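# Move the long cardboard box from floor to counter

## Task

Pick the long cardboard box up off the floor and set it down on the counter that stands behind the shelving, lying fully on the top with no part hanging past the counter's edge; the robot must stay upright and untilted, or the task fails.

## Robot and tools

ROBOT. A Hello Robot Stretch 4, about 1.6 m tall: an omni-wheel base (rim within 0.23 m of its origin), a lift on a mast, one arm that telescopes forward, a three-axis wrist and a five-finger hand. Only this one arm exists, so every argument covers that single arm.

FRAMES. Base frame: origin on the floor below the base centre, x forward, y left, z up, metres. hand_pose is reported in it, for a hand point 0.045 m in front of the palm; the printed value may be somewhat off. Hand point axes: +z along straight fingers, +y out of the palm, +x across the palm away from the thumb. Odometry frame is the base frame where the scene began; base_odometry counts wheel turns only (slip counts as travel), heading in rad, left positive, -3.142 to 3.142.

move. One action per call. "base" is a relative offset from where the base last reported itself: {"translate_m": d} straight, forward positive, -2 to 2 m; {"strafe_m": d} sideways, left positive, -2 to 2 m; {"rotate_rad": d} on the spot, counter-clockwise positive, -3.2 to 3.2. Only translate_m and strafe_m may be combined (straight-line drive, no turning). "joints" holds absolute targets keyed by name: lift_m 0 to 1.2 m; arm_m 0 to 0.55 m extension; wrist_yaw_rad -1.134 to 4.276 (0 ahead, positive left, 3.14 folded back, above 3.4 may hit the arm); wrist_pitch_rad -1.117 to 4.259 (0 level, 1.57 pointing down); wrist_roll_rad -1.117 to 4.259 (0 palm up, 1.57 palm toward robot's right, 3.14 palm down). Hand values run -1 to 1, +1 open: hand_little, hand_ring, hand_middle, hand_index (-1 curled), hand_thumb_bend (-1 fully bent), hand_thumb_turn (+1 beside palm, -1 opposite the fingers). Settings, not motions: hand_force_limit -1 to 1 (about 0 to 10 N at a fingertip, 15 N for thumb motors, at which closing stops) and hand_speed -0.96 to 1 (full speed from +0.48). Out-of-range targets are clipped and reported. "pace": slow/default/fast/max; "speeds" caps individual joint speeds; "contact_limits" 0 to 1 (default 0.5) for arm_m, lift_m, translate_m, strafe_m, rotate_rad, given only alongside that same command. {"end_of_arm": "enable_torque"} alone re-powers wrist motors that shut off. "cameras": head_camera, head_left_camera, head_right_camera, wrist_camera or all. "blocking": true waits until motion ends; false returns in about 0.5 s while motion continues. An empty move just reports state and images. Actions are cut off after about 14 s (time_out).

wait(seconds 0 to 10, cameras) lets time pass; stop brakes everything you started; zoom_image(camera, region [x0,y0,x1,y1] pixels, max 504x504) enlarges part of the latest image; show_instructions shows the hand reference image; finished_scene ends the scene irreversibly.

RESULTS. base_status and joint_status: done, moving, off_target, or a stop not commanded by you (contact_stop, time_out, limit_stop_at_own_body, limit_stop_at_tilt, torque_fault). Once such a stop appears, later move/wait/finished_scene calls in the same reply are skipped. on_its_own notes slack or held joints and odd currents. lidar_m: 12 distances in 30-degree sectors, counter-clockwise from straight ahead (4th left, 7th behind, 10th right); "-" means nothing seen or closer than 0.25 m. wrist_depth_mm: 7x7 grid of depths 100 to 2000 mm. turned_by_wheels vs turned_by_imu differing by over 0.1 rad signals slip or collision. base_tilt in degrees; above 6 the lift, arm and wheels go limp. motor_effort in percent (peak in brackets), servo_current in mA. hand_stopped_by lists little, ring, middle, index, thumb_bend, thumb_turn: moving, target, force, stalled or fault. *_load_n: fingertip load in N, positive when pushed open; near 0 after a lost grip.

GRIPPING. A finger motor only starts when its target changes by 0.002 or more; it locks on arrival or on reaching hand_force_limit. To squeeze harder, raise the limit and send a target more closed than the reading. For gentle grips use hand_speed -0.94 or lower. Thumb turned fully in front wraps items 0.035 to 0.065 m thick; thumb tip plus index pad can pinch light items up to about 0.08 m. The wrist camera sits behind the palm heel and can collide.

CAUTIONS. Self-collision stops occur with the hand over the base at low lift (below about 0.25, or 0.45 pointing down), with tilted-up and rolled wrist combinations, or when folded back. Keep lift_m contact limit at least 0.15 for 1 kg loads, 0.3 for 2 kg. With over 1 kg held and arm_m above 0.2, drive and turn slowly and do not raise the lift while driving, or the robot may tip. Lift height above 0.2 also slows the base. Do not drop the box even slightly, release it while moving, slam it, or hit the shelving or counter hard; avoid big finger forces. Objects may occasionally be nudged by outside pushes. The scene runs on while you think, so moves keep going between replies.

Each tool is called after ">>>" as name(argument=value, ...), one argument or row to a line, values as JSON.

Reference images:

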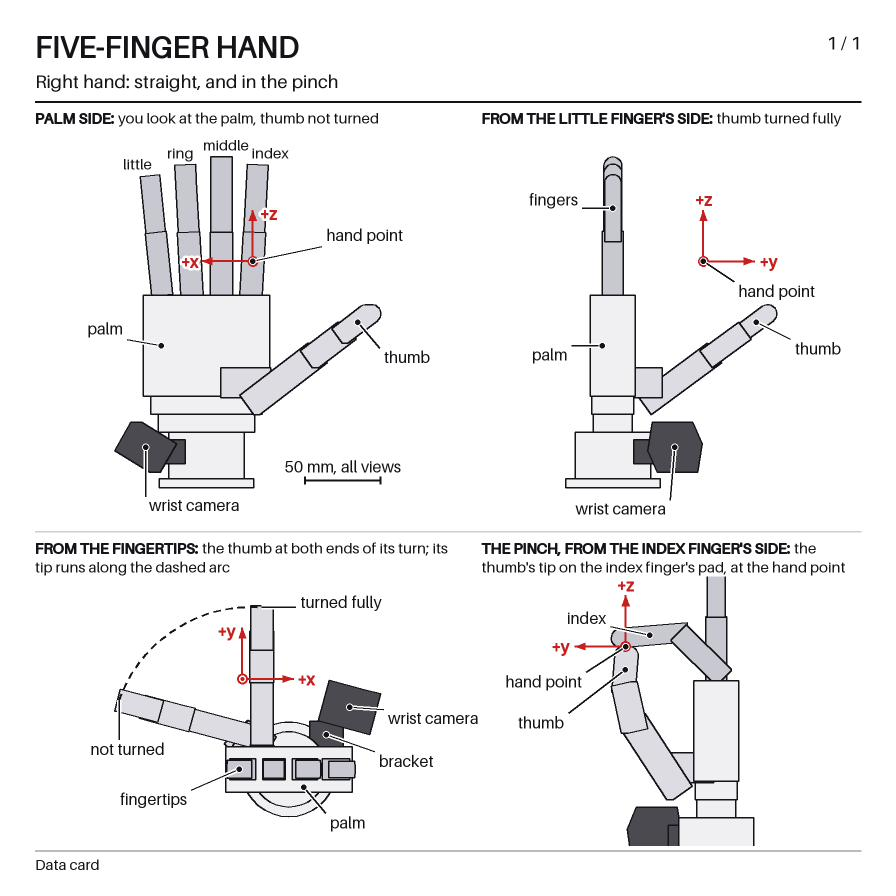

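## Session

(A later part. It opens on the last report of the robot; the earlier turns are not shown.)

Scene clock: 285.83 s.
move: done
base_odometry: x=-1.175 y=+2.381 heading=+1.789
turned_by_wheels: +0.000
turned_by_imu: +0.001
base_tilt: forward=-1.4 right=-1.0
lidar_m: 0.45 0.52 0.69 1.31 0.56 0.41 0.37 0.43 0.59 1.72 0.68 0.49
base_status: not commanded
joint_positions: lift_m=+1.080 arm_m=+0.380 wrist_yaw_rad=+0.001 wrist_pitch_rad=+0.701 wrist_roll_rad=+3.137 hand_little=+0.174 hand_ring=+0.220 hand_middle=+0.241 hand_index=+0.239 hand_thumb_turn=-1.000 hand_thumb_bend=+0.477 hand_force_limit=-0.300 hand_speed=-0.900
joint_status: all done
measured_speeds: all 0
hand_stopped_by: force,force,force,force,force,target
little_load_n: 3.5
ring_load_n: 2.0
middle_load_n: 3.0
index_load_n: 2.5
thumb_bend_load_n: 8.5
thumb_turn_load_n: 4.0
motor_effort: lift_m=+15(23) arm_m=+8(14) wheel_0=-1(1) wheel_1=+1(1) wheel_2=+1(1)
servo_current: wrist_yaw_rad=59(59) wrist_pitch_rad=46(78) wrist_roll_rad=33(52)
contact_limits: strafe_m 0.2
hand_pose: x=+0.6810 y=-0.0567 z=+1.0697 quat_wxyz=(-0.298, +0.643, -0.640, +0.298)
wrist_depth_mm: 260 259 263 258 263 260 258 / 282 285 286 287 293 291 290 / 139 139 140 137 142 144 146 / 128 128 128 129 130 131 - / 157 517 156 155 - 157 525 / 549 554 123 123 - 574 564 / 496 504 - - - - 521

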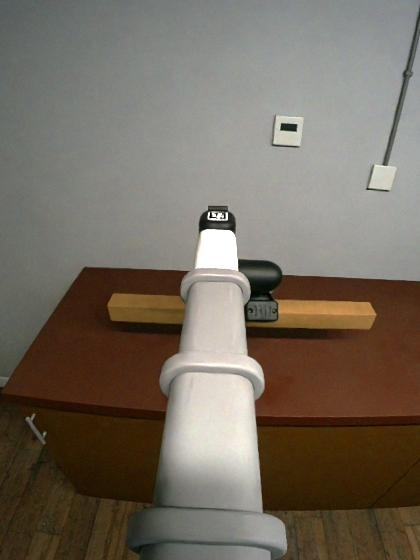

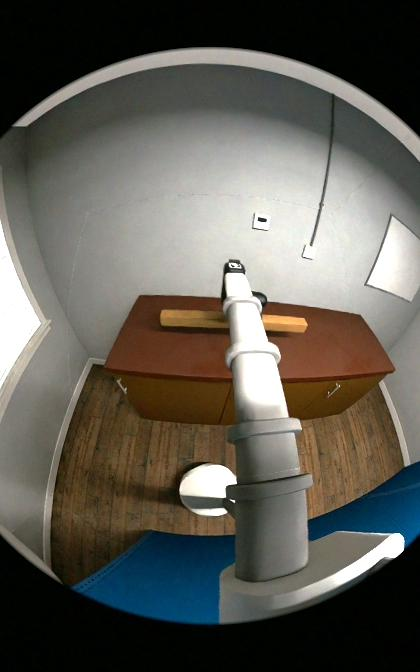

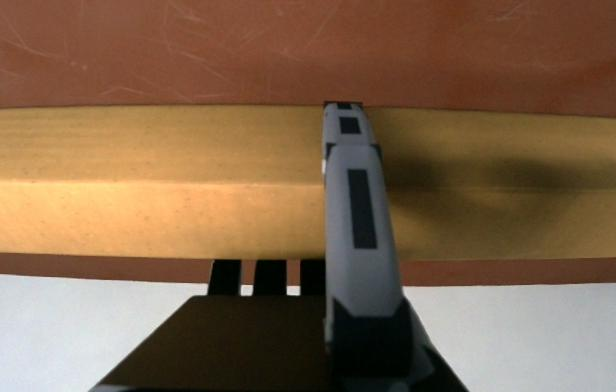

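>>> move(
  joints={"lift_m": 0.965},
  speeds={"lift_m": 0.08},
  contact_limits={"lift_m": 0.1},
  cameras=["wrist_camera"],
)

Scene clock: 289.77 s.
move: done
base_odometry: x=-1.175 y=+2.381 heading=+1.789
turned_by_wheels: +0.000
turned_by_imu: +0.001
base_tilt: forward=-1.6 right=-1.1
lidar_m: 0.46 0.48 0.69 1.28 0.56 0.38 0.37 0.42 0.61 1.72 0.67 0.51
base_status: not commanded
joint_positions: lift_m=+0.965 arm_m=+0.380 wrist_yaw_rad=+0.001 wrist_pitch_rad=+0.701 wrist_roll_rad=+3.137 hand_little=+0.174 hand_ring=+0.220 hand_middle=+0.241 hand_index=+0.239 hand_thumb_turn=-1.000 hand_thumb_bend=+0.477 hand_force_limit=-0.300 hand_speed=-0.900
joint_status: all done
measured_speeds: all 0
hand_stopped_by: force,force,force,force,force,target
little_load_n: 3.5
ring_load_n: 2.0
middle_load_n: 3.0
index_load_n: 2.5
thumb_bend_load_n: 9.0
thumb_turn_load_n: 4.0
motor_effort: lift_m=+15(16) arm_m=+8(9) wheel_0=-1(1) wheel_1=+1(1) wheel_2=+1(1)
servo_current: wrist_yaw_rad=52(59) wrist_pitch_rad=39(52) wrist_roll_rad=39(52)
contact_limits: lift_m 0.1; strafe_m 0.2
hand_pose: x=+0.6810 y=-0.0567 z=+0.9547 quat_wxyz=(-0.297, +0.643, -0.640, +0.298)
wrist_depth_mm: 145 146 147 148 147 146 - / 158 159 160 160 164 163 162 / 139 139 140 137 143 144 146 / 128 128 128 129 130 131 - / 157 290 156 156 - 157 293 / 373 364 123 123 - 364 370 / 488 492 - - - - 500

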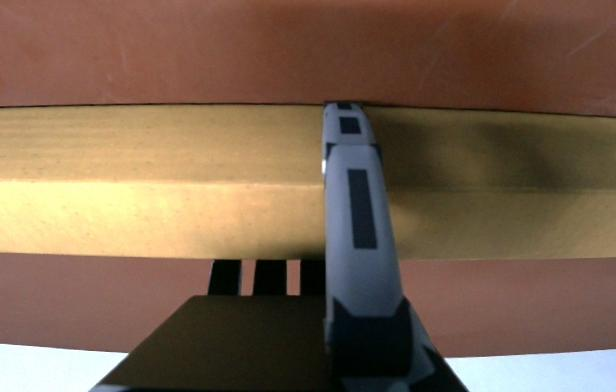

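>>> move(
  joints={"lift_m": 0.954},
  speeds={"lift_m": 0.04},
  contact_limits={"lift_m": 0.0},
  cameras=["wrist_camera"],
)

Scene clock: 291.07 s.
move: done
base_odometry: x=-1.175 y=+2.381 heading=+1.789
turned_by_wheels: +0.000
turned_by_imu: +0.000
base_tilt: forward=-1.4 right=-1.1
lidar_m: 0.45 0.49 0.68 1.31 0.57 0.40 0.39 0.40 0.59 1.71 0.68 0.50
base_status: not commanded
joint_positions: lift_m=+0.954 arm_m=+0.380 wrist_yaw_rad=+0.001 wrist_pitch_rad=+0.701 wrist_roll_rad=+3.137 hand_little=+0.174 hand_ring=+0.220 hand_middle=+0.241 hand_index=+0.239 hand_thumb_turn=-1.000 hand_thumb_bend=+0.477 hand_force_limit=-0.300 hand_speed=-0.900
joint_status: all done
measured_speeds: all 0
hand_stopped_by: force,force,force,force,force,target
little_load_n: 3.5
ring_load_n: 2.0
middle_load_n: 3.0
index_load_n: 2.5
thumb_bend_load_n: 8.5
thumb_turn_load_n: 4.0
motor_effort: lift_m=+14(15) arm_m=+8(8) wheel_0=-1(1) wheel_1=+1(1) wheel_2=+1(1)
servo_current: wrist_yaw_rad=39(52) wrist_pitch_rad=59(59) wrist_roll_rad=46(46)
contact_limits: lift_m 0; strafe_m 0.2
hand_pose: x=+0.6810 y=-0.0567 z=+0.9438 quat_wxyz=(-0.297, +0.643, -0.640, +0.298)
wrist_depth_mm: 134 135 137 137 137 136 - / 150 151 153 153 153 152 - / 139 139 140 136 142 144 146 / 128 128 128 129 130 131 - / 157 270 156 156 - 157 274 / 343 336 123 123 - 342 347 / 473 459 - - - - 477

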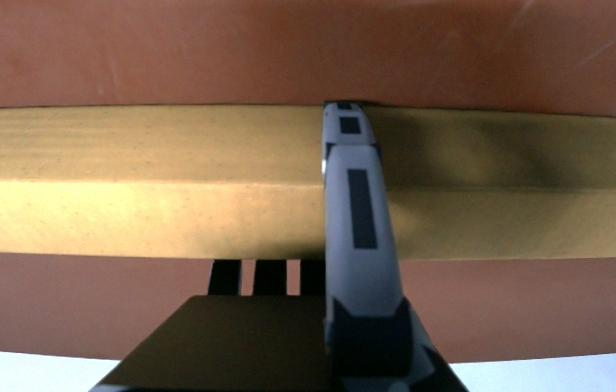

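>>> move(
  joints={"lift_m": 0.951},
  speeds={"lift_m": 0.02},
  contact_limits={"lift_m": 0.0},
  cameras=[],
)

>>> move(
  joints={"lift_m": 0.949},
  speeds={"lift_m": 0.02},
  contact_limits={"lift_m": 0.0},
  cameras=["wrist_camera"],
)

Scene clock: 292.73 s.
move: done
base_odometry: x=-1.175 y=+2.381 heading=+1.789
turned_by_wheels: +0.000
turned_by_imu: +0.001
base_tilt: forward=-1.5 right=-1.3
lidar_m: 0.47 0.51 0.67 1.32 0.56 0.40 0.37 0.40 0.60 1.70 0.66 0.51
base_status: not commanded
joint_positions: lift_m=+0.952 arm_m=+0.380 wrist_yaw_rad=+0.001 wrist_pitch_rad=+0.701 wrist_roll_rad=+3.137 hand_little=+0.174 hand_ring=+0.220 hand_middle=+0.241 hand_index=+0.239 hand_thumb_turn=-1.000 hand_thumb_bend=+0.477 hand_force_limit=-0.300 hand_speed=-0.900
joint_status: all done
measured_speeds: all 0
hand_stopped_by: force,force,force,force,force,target
little_load_n: 2.5
ring_load_n: 1.0
middle_load_n: 1.5
index_load_n: 1.5
thumb_bend_load_n: 9.5
thumb_turn_load_n: 4.0
motor_effort: lift_m=+12(14) arm_m=+8(8) wheel_0=+1(1) wheel_1=+1(1) wheel_2=+1(1)
servo_current: wrist_yaw_rad=46(52) wrist_pitch_rad=65(65) wrist_roll_rad=39(52)
contact_limits: lift_m 0; strafe_m 0.2
hand_pose: x=+0.6810 y=-0.0567 z=+0.9410 quat_wxyz=(-0.297, +0.643, -0.640, +0.298)
wrist_depth_mm: 132 134 135 137 137 136 - / 148 150 151 153 153 152 - / 139 139 140 136 142 143 145 / 127 128 128 128 129 131 - / 156 268 155 155 - 157 279 / 342 336 123 123 - 347 359 / 466 455 - - - - 496

Scene clock: 293.17 s.
move: done
base_odometry: x=-1.175 y=+2.381 heading=+1.789
turned_by_wheels: +0.000
turned_by_imu: +0.000
base_tilt: forward=-1.4 right=-0.8
lidar_m: 0.47 0.52 0.69 1.32 0.57 0.41 0.38 0.42 0.58 1.73 0.68 0.49
base_status: not commanded
joint_positions: lift_m=+0.950 arm_m=+0.380 wrist_yaw_rad=+0.001 wrist_pitch_rad=+0.701 wrist_roll_rad=+3.138 hand_little=+0.174 hand_ring=+0.220 hand_middle=+0.240 hand_index=+0.239 hand_thumb_turn=-1.000 hand_thumb_bend=+0.478 hand_force_limit=-0.300 hand_speed=-0.900
joint_status: all done
measured_speeds: all 0
hand_stopped_by: force,force,force,force,force,target
little_load_n: 2.0
ring_load_n: 0.0
middle_load_n: 0.0
index_load_n: 1.0
thumb_bend_load_n: 10.5
thumb_turn_load_n: 3.5
motor_effort: lift_m=+10(12) arm_m=+8(8) wheel_0=+1(1) wheel_1=+1(1) wheel_2=+1(1)
servo_current: wrist_yaw_rad=39(46) wrist_pitch_rad=33(65) wrist_roll_rad=52(52)
contact_limits: lift_m 0; strafe_m 0.2
hand_pose: x=+0.6810 y=-0.0568 z=+0.9391 quat_wxyz=(-0.297, +0.643, -0.640, +0.298)
wrist_depth_mm: 132 133 135 136 136 136 - / 147 149 151 152 153 152 - / 138 138 139 136 141 143 144 / 127 128 128 128 129 130 - / 155 268 155 155 - 158 281 / 340 336 123 123 - 351 359 / 469 459 - - - - 496

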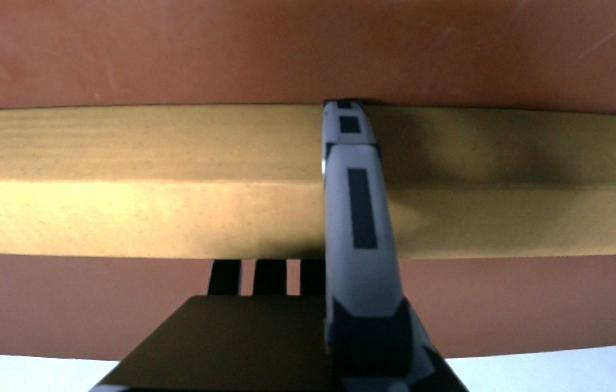

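>>> move(
  joints={"hand_thumb_bend": 0.55, "hand_speed": -0.94},
)

>>> move(
  joints={"hand_index": 0.4, "hand_middle": 0.4, "hand_ring": 0.4, "hand_little": 0.4},
  cameras=["wrist_camera"],
)

Scene clock: 298.37 s.
move: done
base_odometry: x=-1.175 y=+2.381 heading=+1.789
turned_by_wheels: +0.000
turned_by_imu: +0.001
base_tilt: forward=-1.6 right=-0.9
lidar_m: 0.45 0.50 0.70 1.31 0.55 0.40 0.38 0.40 0.59 1.70 0.69 0.51
base_status: not commanded
joint_positions: lift_m=+0.950 arm_m=+0.380 wrist_yaw_rad=+0.001 wrist_pitch_rad=+0.701 wrist_roll_rad=+3.138 hand_little=+0.173 hand_ring=+0.220 hand_middle=+0.240 hand_index=+0.239 hand_thumb_turn=-1.000 hand_thumb_bend=+0.553 hand_force_limit=-0.300 hand_speed=-0.940
joint_status: all done
measured_speeds: all 0
hand_stopped_by: force,force,force,force,target,target
little_load_n: 0.0
ring_load_n: 0.0
middle_load_n: 0.0
index_load_n: 0.0
thumb_bend_load_n: 4.5
thumb_turn_load_n: 1.0
motor_effort: lift_m=+11(11) arm_m=+8(8) wheel_0=+1(1) wheel_1=+1(1) wheel_2=+1(1)
servo_current: wrist_yaw_rad=46(52) wrist_pitch_rad=33(59) wrist_roll_rad=39(59)
contact_limits: lift_m 0; strafe_m 0.2
hand_pose: x=+0.6810 y=-0.0567 z=+0.9391 quat_wxyz=(-0.297, +0.643, -0.640, +0.298)
wrist_depth_mm: 131 132 134 136 136 135 - / 147 148 151 148 148 152 - / 138 138 137 133 137 138 - / 127 128 129 129 126 131 - / 154 270 154 155 - 158 281 / 342 338 123 123 - 334 364 / 477 462 - - - - 496
pictures: none

Scene clock: 300.20 s.
move: off_target
base_odometry: x=-1.175 y=+2.381 heading=+1.789
turned_by_wheels: +0.000
turned_by_imu: -0.001
base_tilt: forward=-1.5 right=-0.9
lidar_m: 0.47 0.50 0.67 1.31 0.55 0.39 0.36 0.41 0.58 1.69 0.68 0.51
base_status: not commanded
joint_positions: lift_m=+0.950 arm_m=+0.380 wrist_yaw_rad=+0.000 wrist_pitch_rad=+0.701 wrist_roll_rad=+3.138 hand_little=+0.400 hand_ring=+0.400 hand_middle=+0.348 hand_index=+0.400 hand_thumb_turn=-1.000 hand_thumb_bend=+0.551 hand_force_limit=-0.300 hand_speed=-0.940
joint_status: hand_middle off_target (ended at +0.348, target +0.400); the others done
measured_speeds: all 0
hand_stopped_by: target,target,stalled,target,target,target
little_load_n: 0.0
ring_load_n: 0.0
middle_load_n: -13.5
index_load_n: 0.0
thumb_bend_load_n: 0.0
thumb_turn_load_n: 0.0
motor_effort: lift_m=+10(11) arm_m=+8(8) wheel_0=+2(3) wheel_1=+1(2) wheel_2=+1(1)
servo_current: wrist_yaw_rad=33(52) wrist_pitch_rad=39(52) wrist_roll_rad=39(52)
contact_limits: lift_m 0; strafe_m 0.2
hand_pose: x=+0.6810 y=-0.0568 z=+0.9391 quat_wxyz=(-0.297, +0.642, -0.640, +0.298)
wrist_depth_mm: 132 133 135 136 136 136 - / 147 150 151 151 152 152 - / 146 144 143 139 142 142 - / 133 132 132 131 131 133 - / 160 160 161 161 - 165 266 / 336 336 123 123 - 332 362 / 466 452 - - - - 496

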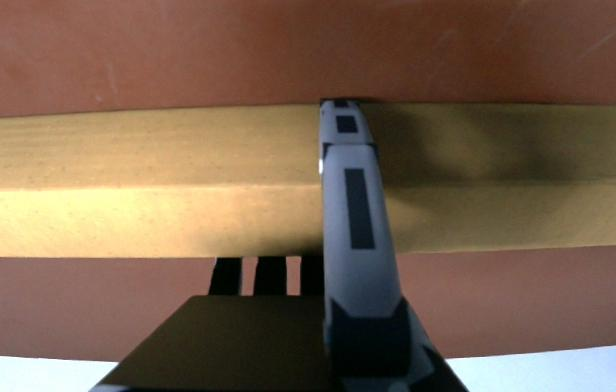

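>>> move(
  joints={"lift_m": 0.953},
  speeds={"lift_m": 0.02},
  cameras=["wrist_camera"],
)

Scene clock: 302.47 s.
move: done
base_odometry: x=-1.175 y=+2.381 heading=+1.789
turned_by_wheels: +0.000
turned_by_imu: +0.001
base_tilt: forward=-1.5 right=-1.0
lidar_m: 0.45 0.51 0.68 1.31 0.57 0.39 0.38 0.40 0.57 1.71 0.68 0.50
base_status: not commanded
joint_positions: lift_m=+0.953 arm_m=+0.380 wrist_yaw_rad=+0.000 wrist_pitch_rad=+0.701 wrist_roll_rad=+3.138 hand_little=+0.400 hand_ring=+0.400 hand_middle=+0.349 hand_index=+0.400 hand_thumb_turn=-1.000 hand_thumb_bend=+0.551 hand_force_limit=-0.300 hand_speed=-0.940
joint_status: all done
measured_speeds: all 0
hand_stopped_by: target,target,stalled,target,target,target
little_load_n: 0.0
ring_load_n: 0.0
middle_load_n: -3.5
index_load_n: 0.0
thumb_bend_load_n: 0.0
thumb_turn_load_n: 0.0
motor_effort: lift_m=+22(22) arm_m=+8(8) wheel_0=+2(2) wheel_1=+1(1) wheel_2=+1(1)
servo_current: wrist_yaw_rad=20(59) wrist_pitch_rad=33(52) wrist_roll_rad=46(52)
contact_limits: strafe_m 0.2
hand_pose: x=+0.6810 y=-0.0568 z=+0.9421 quat_wxyz=(-0.297, +0.642, -0.640, +0.298)
wrist_depth_mm: 132 134 136 137 137 136 - / 148 150 152 152 153 153 - / 146 145 144 139 143 143 - / 133 133 132 132 131 134 - / 161 161 161 161 - 165 267 / 336 334 123 123 - 349 357 / 462 452 - - - - 496

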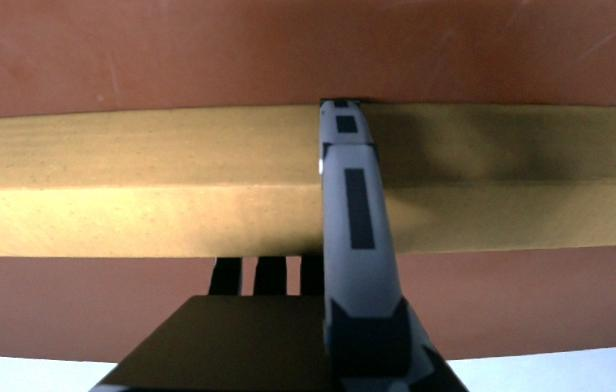

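>>> move(
  joints={"lift_m": 0.957, "hand_thumb_bend": 0.7},
  speeds={"lift_m": 0.02},
)

>>> move(
  joints={"hand_index": 0.6, "hand_middle": 0.6, "hand_ring": 0.6, "hand_little": 0.6},
  cameras=["wrist_camera"],
)

Scene clock: 305.47 s.
move: done
base_odometry: x=-1.175 y=+2.381 heading=+1.789
turned_by_wheels: +0.000
turned_by_imu: +0.001
base_tilt: forward=-1.4 right=-1.0
lidar_m: 0.47 0.50 0.67 1.30 0.57 0.41 0.35 0.40 0.60 1.69 0.69 0.50
base_status: not commanded
joint_positions: lift_m=+0.957 arm_m=+0.380 wrist_yaw_rad=+0.000 wrist_pitch_rad=+0.701 wrist_roll_rad=+3.138 hand_little=+0.400 hand_ring=+0.400 hand_middle=+0.349 hand_index=+0.400 hand_thumb_turn=-1.000 hand_thumb_bend=+0.700 hand_force_limit=-0.300 hand_speed=-0.940
joint_status: all done
measured_speeds: all 0
hand_stopped_by: target,target,stalled,target,target,target
little_load_n: 0.0
ring_load_n: 0.0
middle_load_n: 0.0
index_load_n: 0.0
thumb_bend_load_n: 0.0
thumb_turn_load_n: 0.0
motor_effort: lift_m=+24(25) arm_m=+8(9) wheel_0=+2(2) wheel_1=+1(1) wheel_2=+0(1)
servo_current: wrist_yaw_rad=46(65) wrist_pitch_rad=39(52) wrist_roll_rad=39(65)
contact_limits: strafe_m 0.2
hand_pose: x=+0.6810 y=-0.0568 z=+0.9460 quat_wxyz=(-0.297, +0.642, -0.640, +0.298)
wrist_depth_mm: 135 136 138 139 140 139 - / 151 153 154 151 151 155 155 / 147 146 145 140 144 144 145 / 134 134 134 135 132 137 - / 164 164 165 165 - 265 270 / 340 334 123 123 - 332 362 / 462 449 - - - - 492
pictures: none

Scene clock: 307.43 s.
move: done
base_odometry: x=-1.175 y=+2.381 heading=+1.789
turned_by_wheels: +0.000
turned_by_imu: +0.000
base_tilt: forward=-1.4 right=-1.0
lidar_m: 0.48 0.50 0.68 1.31 0.57 0.38 0.37 0.41 0.59 1.72 0.66 0.50
base_status: not commanded
joint_positions: lift_m=+0.957 arm_m=+0.380 wrist_yaw_rad=+0.000 wrist_pitch_rad=+0.701 wrist_roll_rad=+3.138 hand_little=+0.600 hand_ring=+0.600 hand_middle=+0.600 hand_index=+0.600 hand_thumb_turn=-1.000 hand_thumb_bend=+0.700 hand_force_limit=-0.300 hand_speed=-0.940
joint_status: all done
measured_speeds: all 0
hand_stopped_by: target,target,target,target,target,target
little_load_n: 0.0
ring_load_n: -0.5
middle_load_n: 0.0
index_load_n: 0.0
thumb_bend_load_n: 0.0
thumb_turn_load_n: 0.0
motor_effort: lift_m=+24(24) arm_m=+8(8) wheel_0=+2(2) wheel_1=+1(1) wheel_2=+1(1)
servo_current: wrist_yaw_rad=39(59) wrist_pitch_rad=33(59) wrist_roll_rad=39(52)
contact_limits: strafe_m 0.2
hand_pose: x=+0.6810 y=-0.0568 z=+0.9460 quat_wxyz=(-0.297, +0.642, -0.640, +0.298)
wrist_depth_mm: 135 136 138 139 139 138 - / 151 153 154 151 151 155 155 / 147 146 145 140 144 144 144 / 134 134 134 135 132 137 - / 164 164 165 165 - 265 270 / 340 334 123 123 - 334 362 / 459 449 - - - - 492

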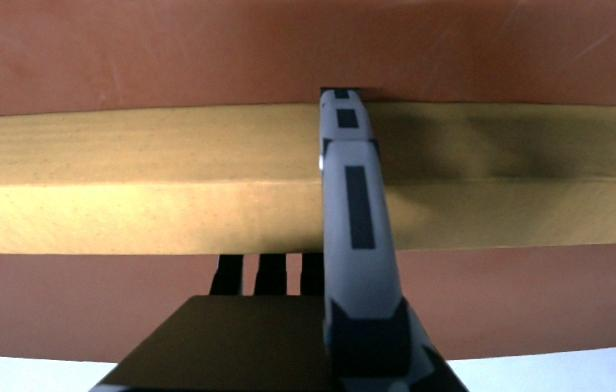

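Free now. Open fully and raise straight up.

>>> move(
  joints={"hand_index": 1.0, "hand_middle": 1.0, "hand_ring": 1.0, "hand_little": 1.0, "hand_thumb_bend": 1.0, "hand_speed": -0.6},
)

>>> move(
  joints={"lift_m": 1.08},
  speeds={"lift_m": 0.08},
  cameras=["head_camera", "head_left_camera", "wrist_camera"],
)

Scene clock: 309.80 s.
move: done
base_odometry: x=-1.175 y=+2.381 heading=+1.789
turned_by_wheels: +0.000
turned_by_imu: +0.000
base_tilt: forward=-1.5 right=-1.1
lidar_m: 0.46 0.50 0.68 1.30 0.54 0.39 0.37 0.42 0.56 1.69 0.69 0.51
base_status: not commanded
joint_positions: lift_m=+0.957 arm_m=+0.380 wrist_yaw_rad=+0.000 wrist_pitch_rad=+0.701 wrist_roll_rad=+3.138 hand_little=+1.000 hand_ring=+1.000 hand_middle=+1.000 hand_index=+1.000 hand_thumb_turn=-1.000 hand_thumb_bend=+1.000 hand_force_limit=-0.300 hand_speed=-0.600
joint_status: all done
measured_speeds: all 0
hand_stopped_by: target,target,target,target,target,target
little_load_n: 0.0
ring_load_n: -0.5
middle_load_n: 0.0
index_load_n: 0.0
thumb_bend_load_n: 0.0
thumb_turn_load_n: 0.0
motor_effort: lift_m=+24(24) arm_m=+8(8) wheel_0=+2(2) wheel_1=+1(1) wheel_2=+0(1)
servo_current: wrist_yaw_rad=26(46) wrist_pitch_rad=33(52) wrist_roll_rad=39(52)
contact_limits: strafe_m 0.2
hand_pose: x=+0.6810 y=-0.0568 z=+0.9460 quat_wxyz=(-0.297, +0.642, -0.640, +0.298)
wrist_depth_mm: 135 136 138 136 136 139 - / 151 153 154 151 151 155 155 / 147 145 145 140 144 144 145 / 134 134 134 135 - 137 - / 164 164 205 165 - 266 271 / 340 334 123 123 - 332 359 / 462 455 - - - - 492
pictures: none

Scene clock: 311.90 s.
move: done
base_odometry: x=-1.175 y=+2.381 heading=+1.789
turned_by_wheels: +0.000
turned_by_imu: +0.000
base_tilt: forward=-1.4 right=-1.0
lidar_m: 0.46 0.51 0.68 1.31 0.55 0.40 0.37 0.41 0.59 1.69 0.69 0.49
base_status: not commanded
joint_positions: lift_m=+1.080 arm_m=+0.380 wrist_yaw_rad=+0.000 wrist_pitch_rad=+0.701 wrist_roll_rad=+3.138 hand_little=+1.000 hand_ring=+1.000 hand_middle=+1.000 hand_index=+1.000 hand_thumb_turn=-1.000 hand_thumb_bend=+1.000 hand_force_limit=-0.300 hand_speed=-0.600
joint_status: all done
measured_speeds: all 0
hand_stopped_by: target,target,target,target,target,target
little_load_n: 0.0
ring_load_n: 0.0
middle_load_n: 0.0
index_load_n: 0.0
thumb_bend_load_n: 0.0
thumb_turn_load_n: 0.0
motor_effort: lift_m=+24(27) arm_m=+8(8) wheel_0=+2(2) wheel_1=+1(1) wheel_2=+1(1)
servo_current: wrist_yaw_rad=33(59) wrist_pitch_rad=65(65) wrist_roll_rad=33(59)
contact_limits: strafe_m 0.2
hand_pose: x=+0.6810 y=-0.0568 z=+1.0689 quat_wxyz=(-0.297, +0.642, -0.640, +0.298)
wrist_depth_mm: 213 215 213 213 213 217 217 / 230 234 236 231 231 237 236 / 332 334 338 342 - 340 342 / 397 397 399 402 - 407 410 / 488 488 488 473 - 500 512 / 554 559 123 123 - 574 559 / 508 517 - - - - 508

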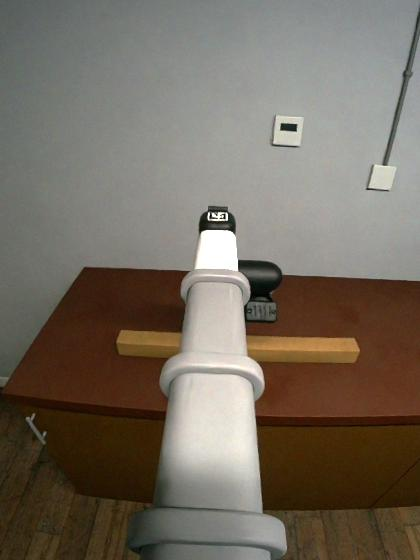

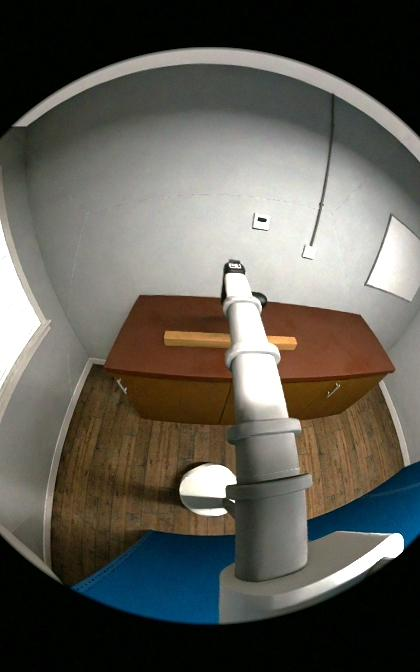

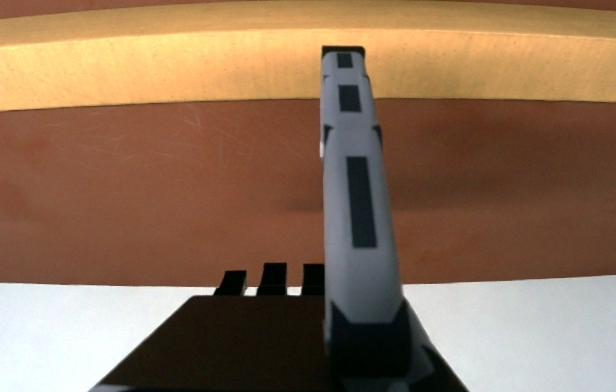

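>>> finished_scene(
)

The scene is finished: the task was done.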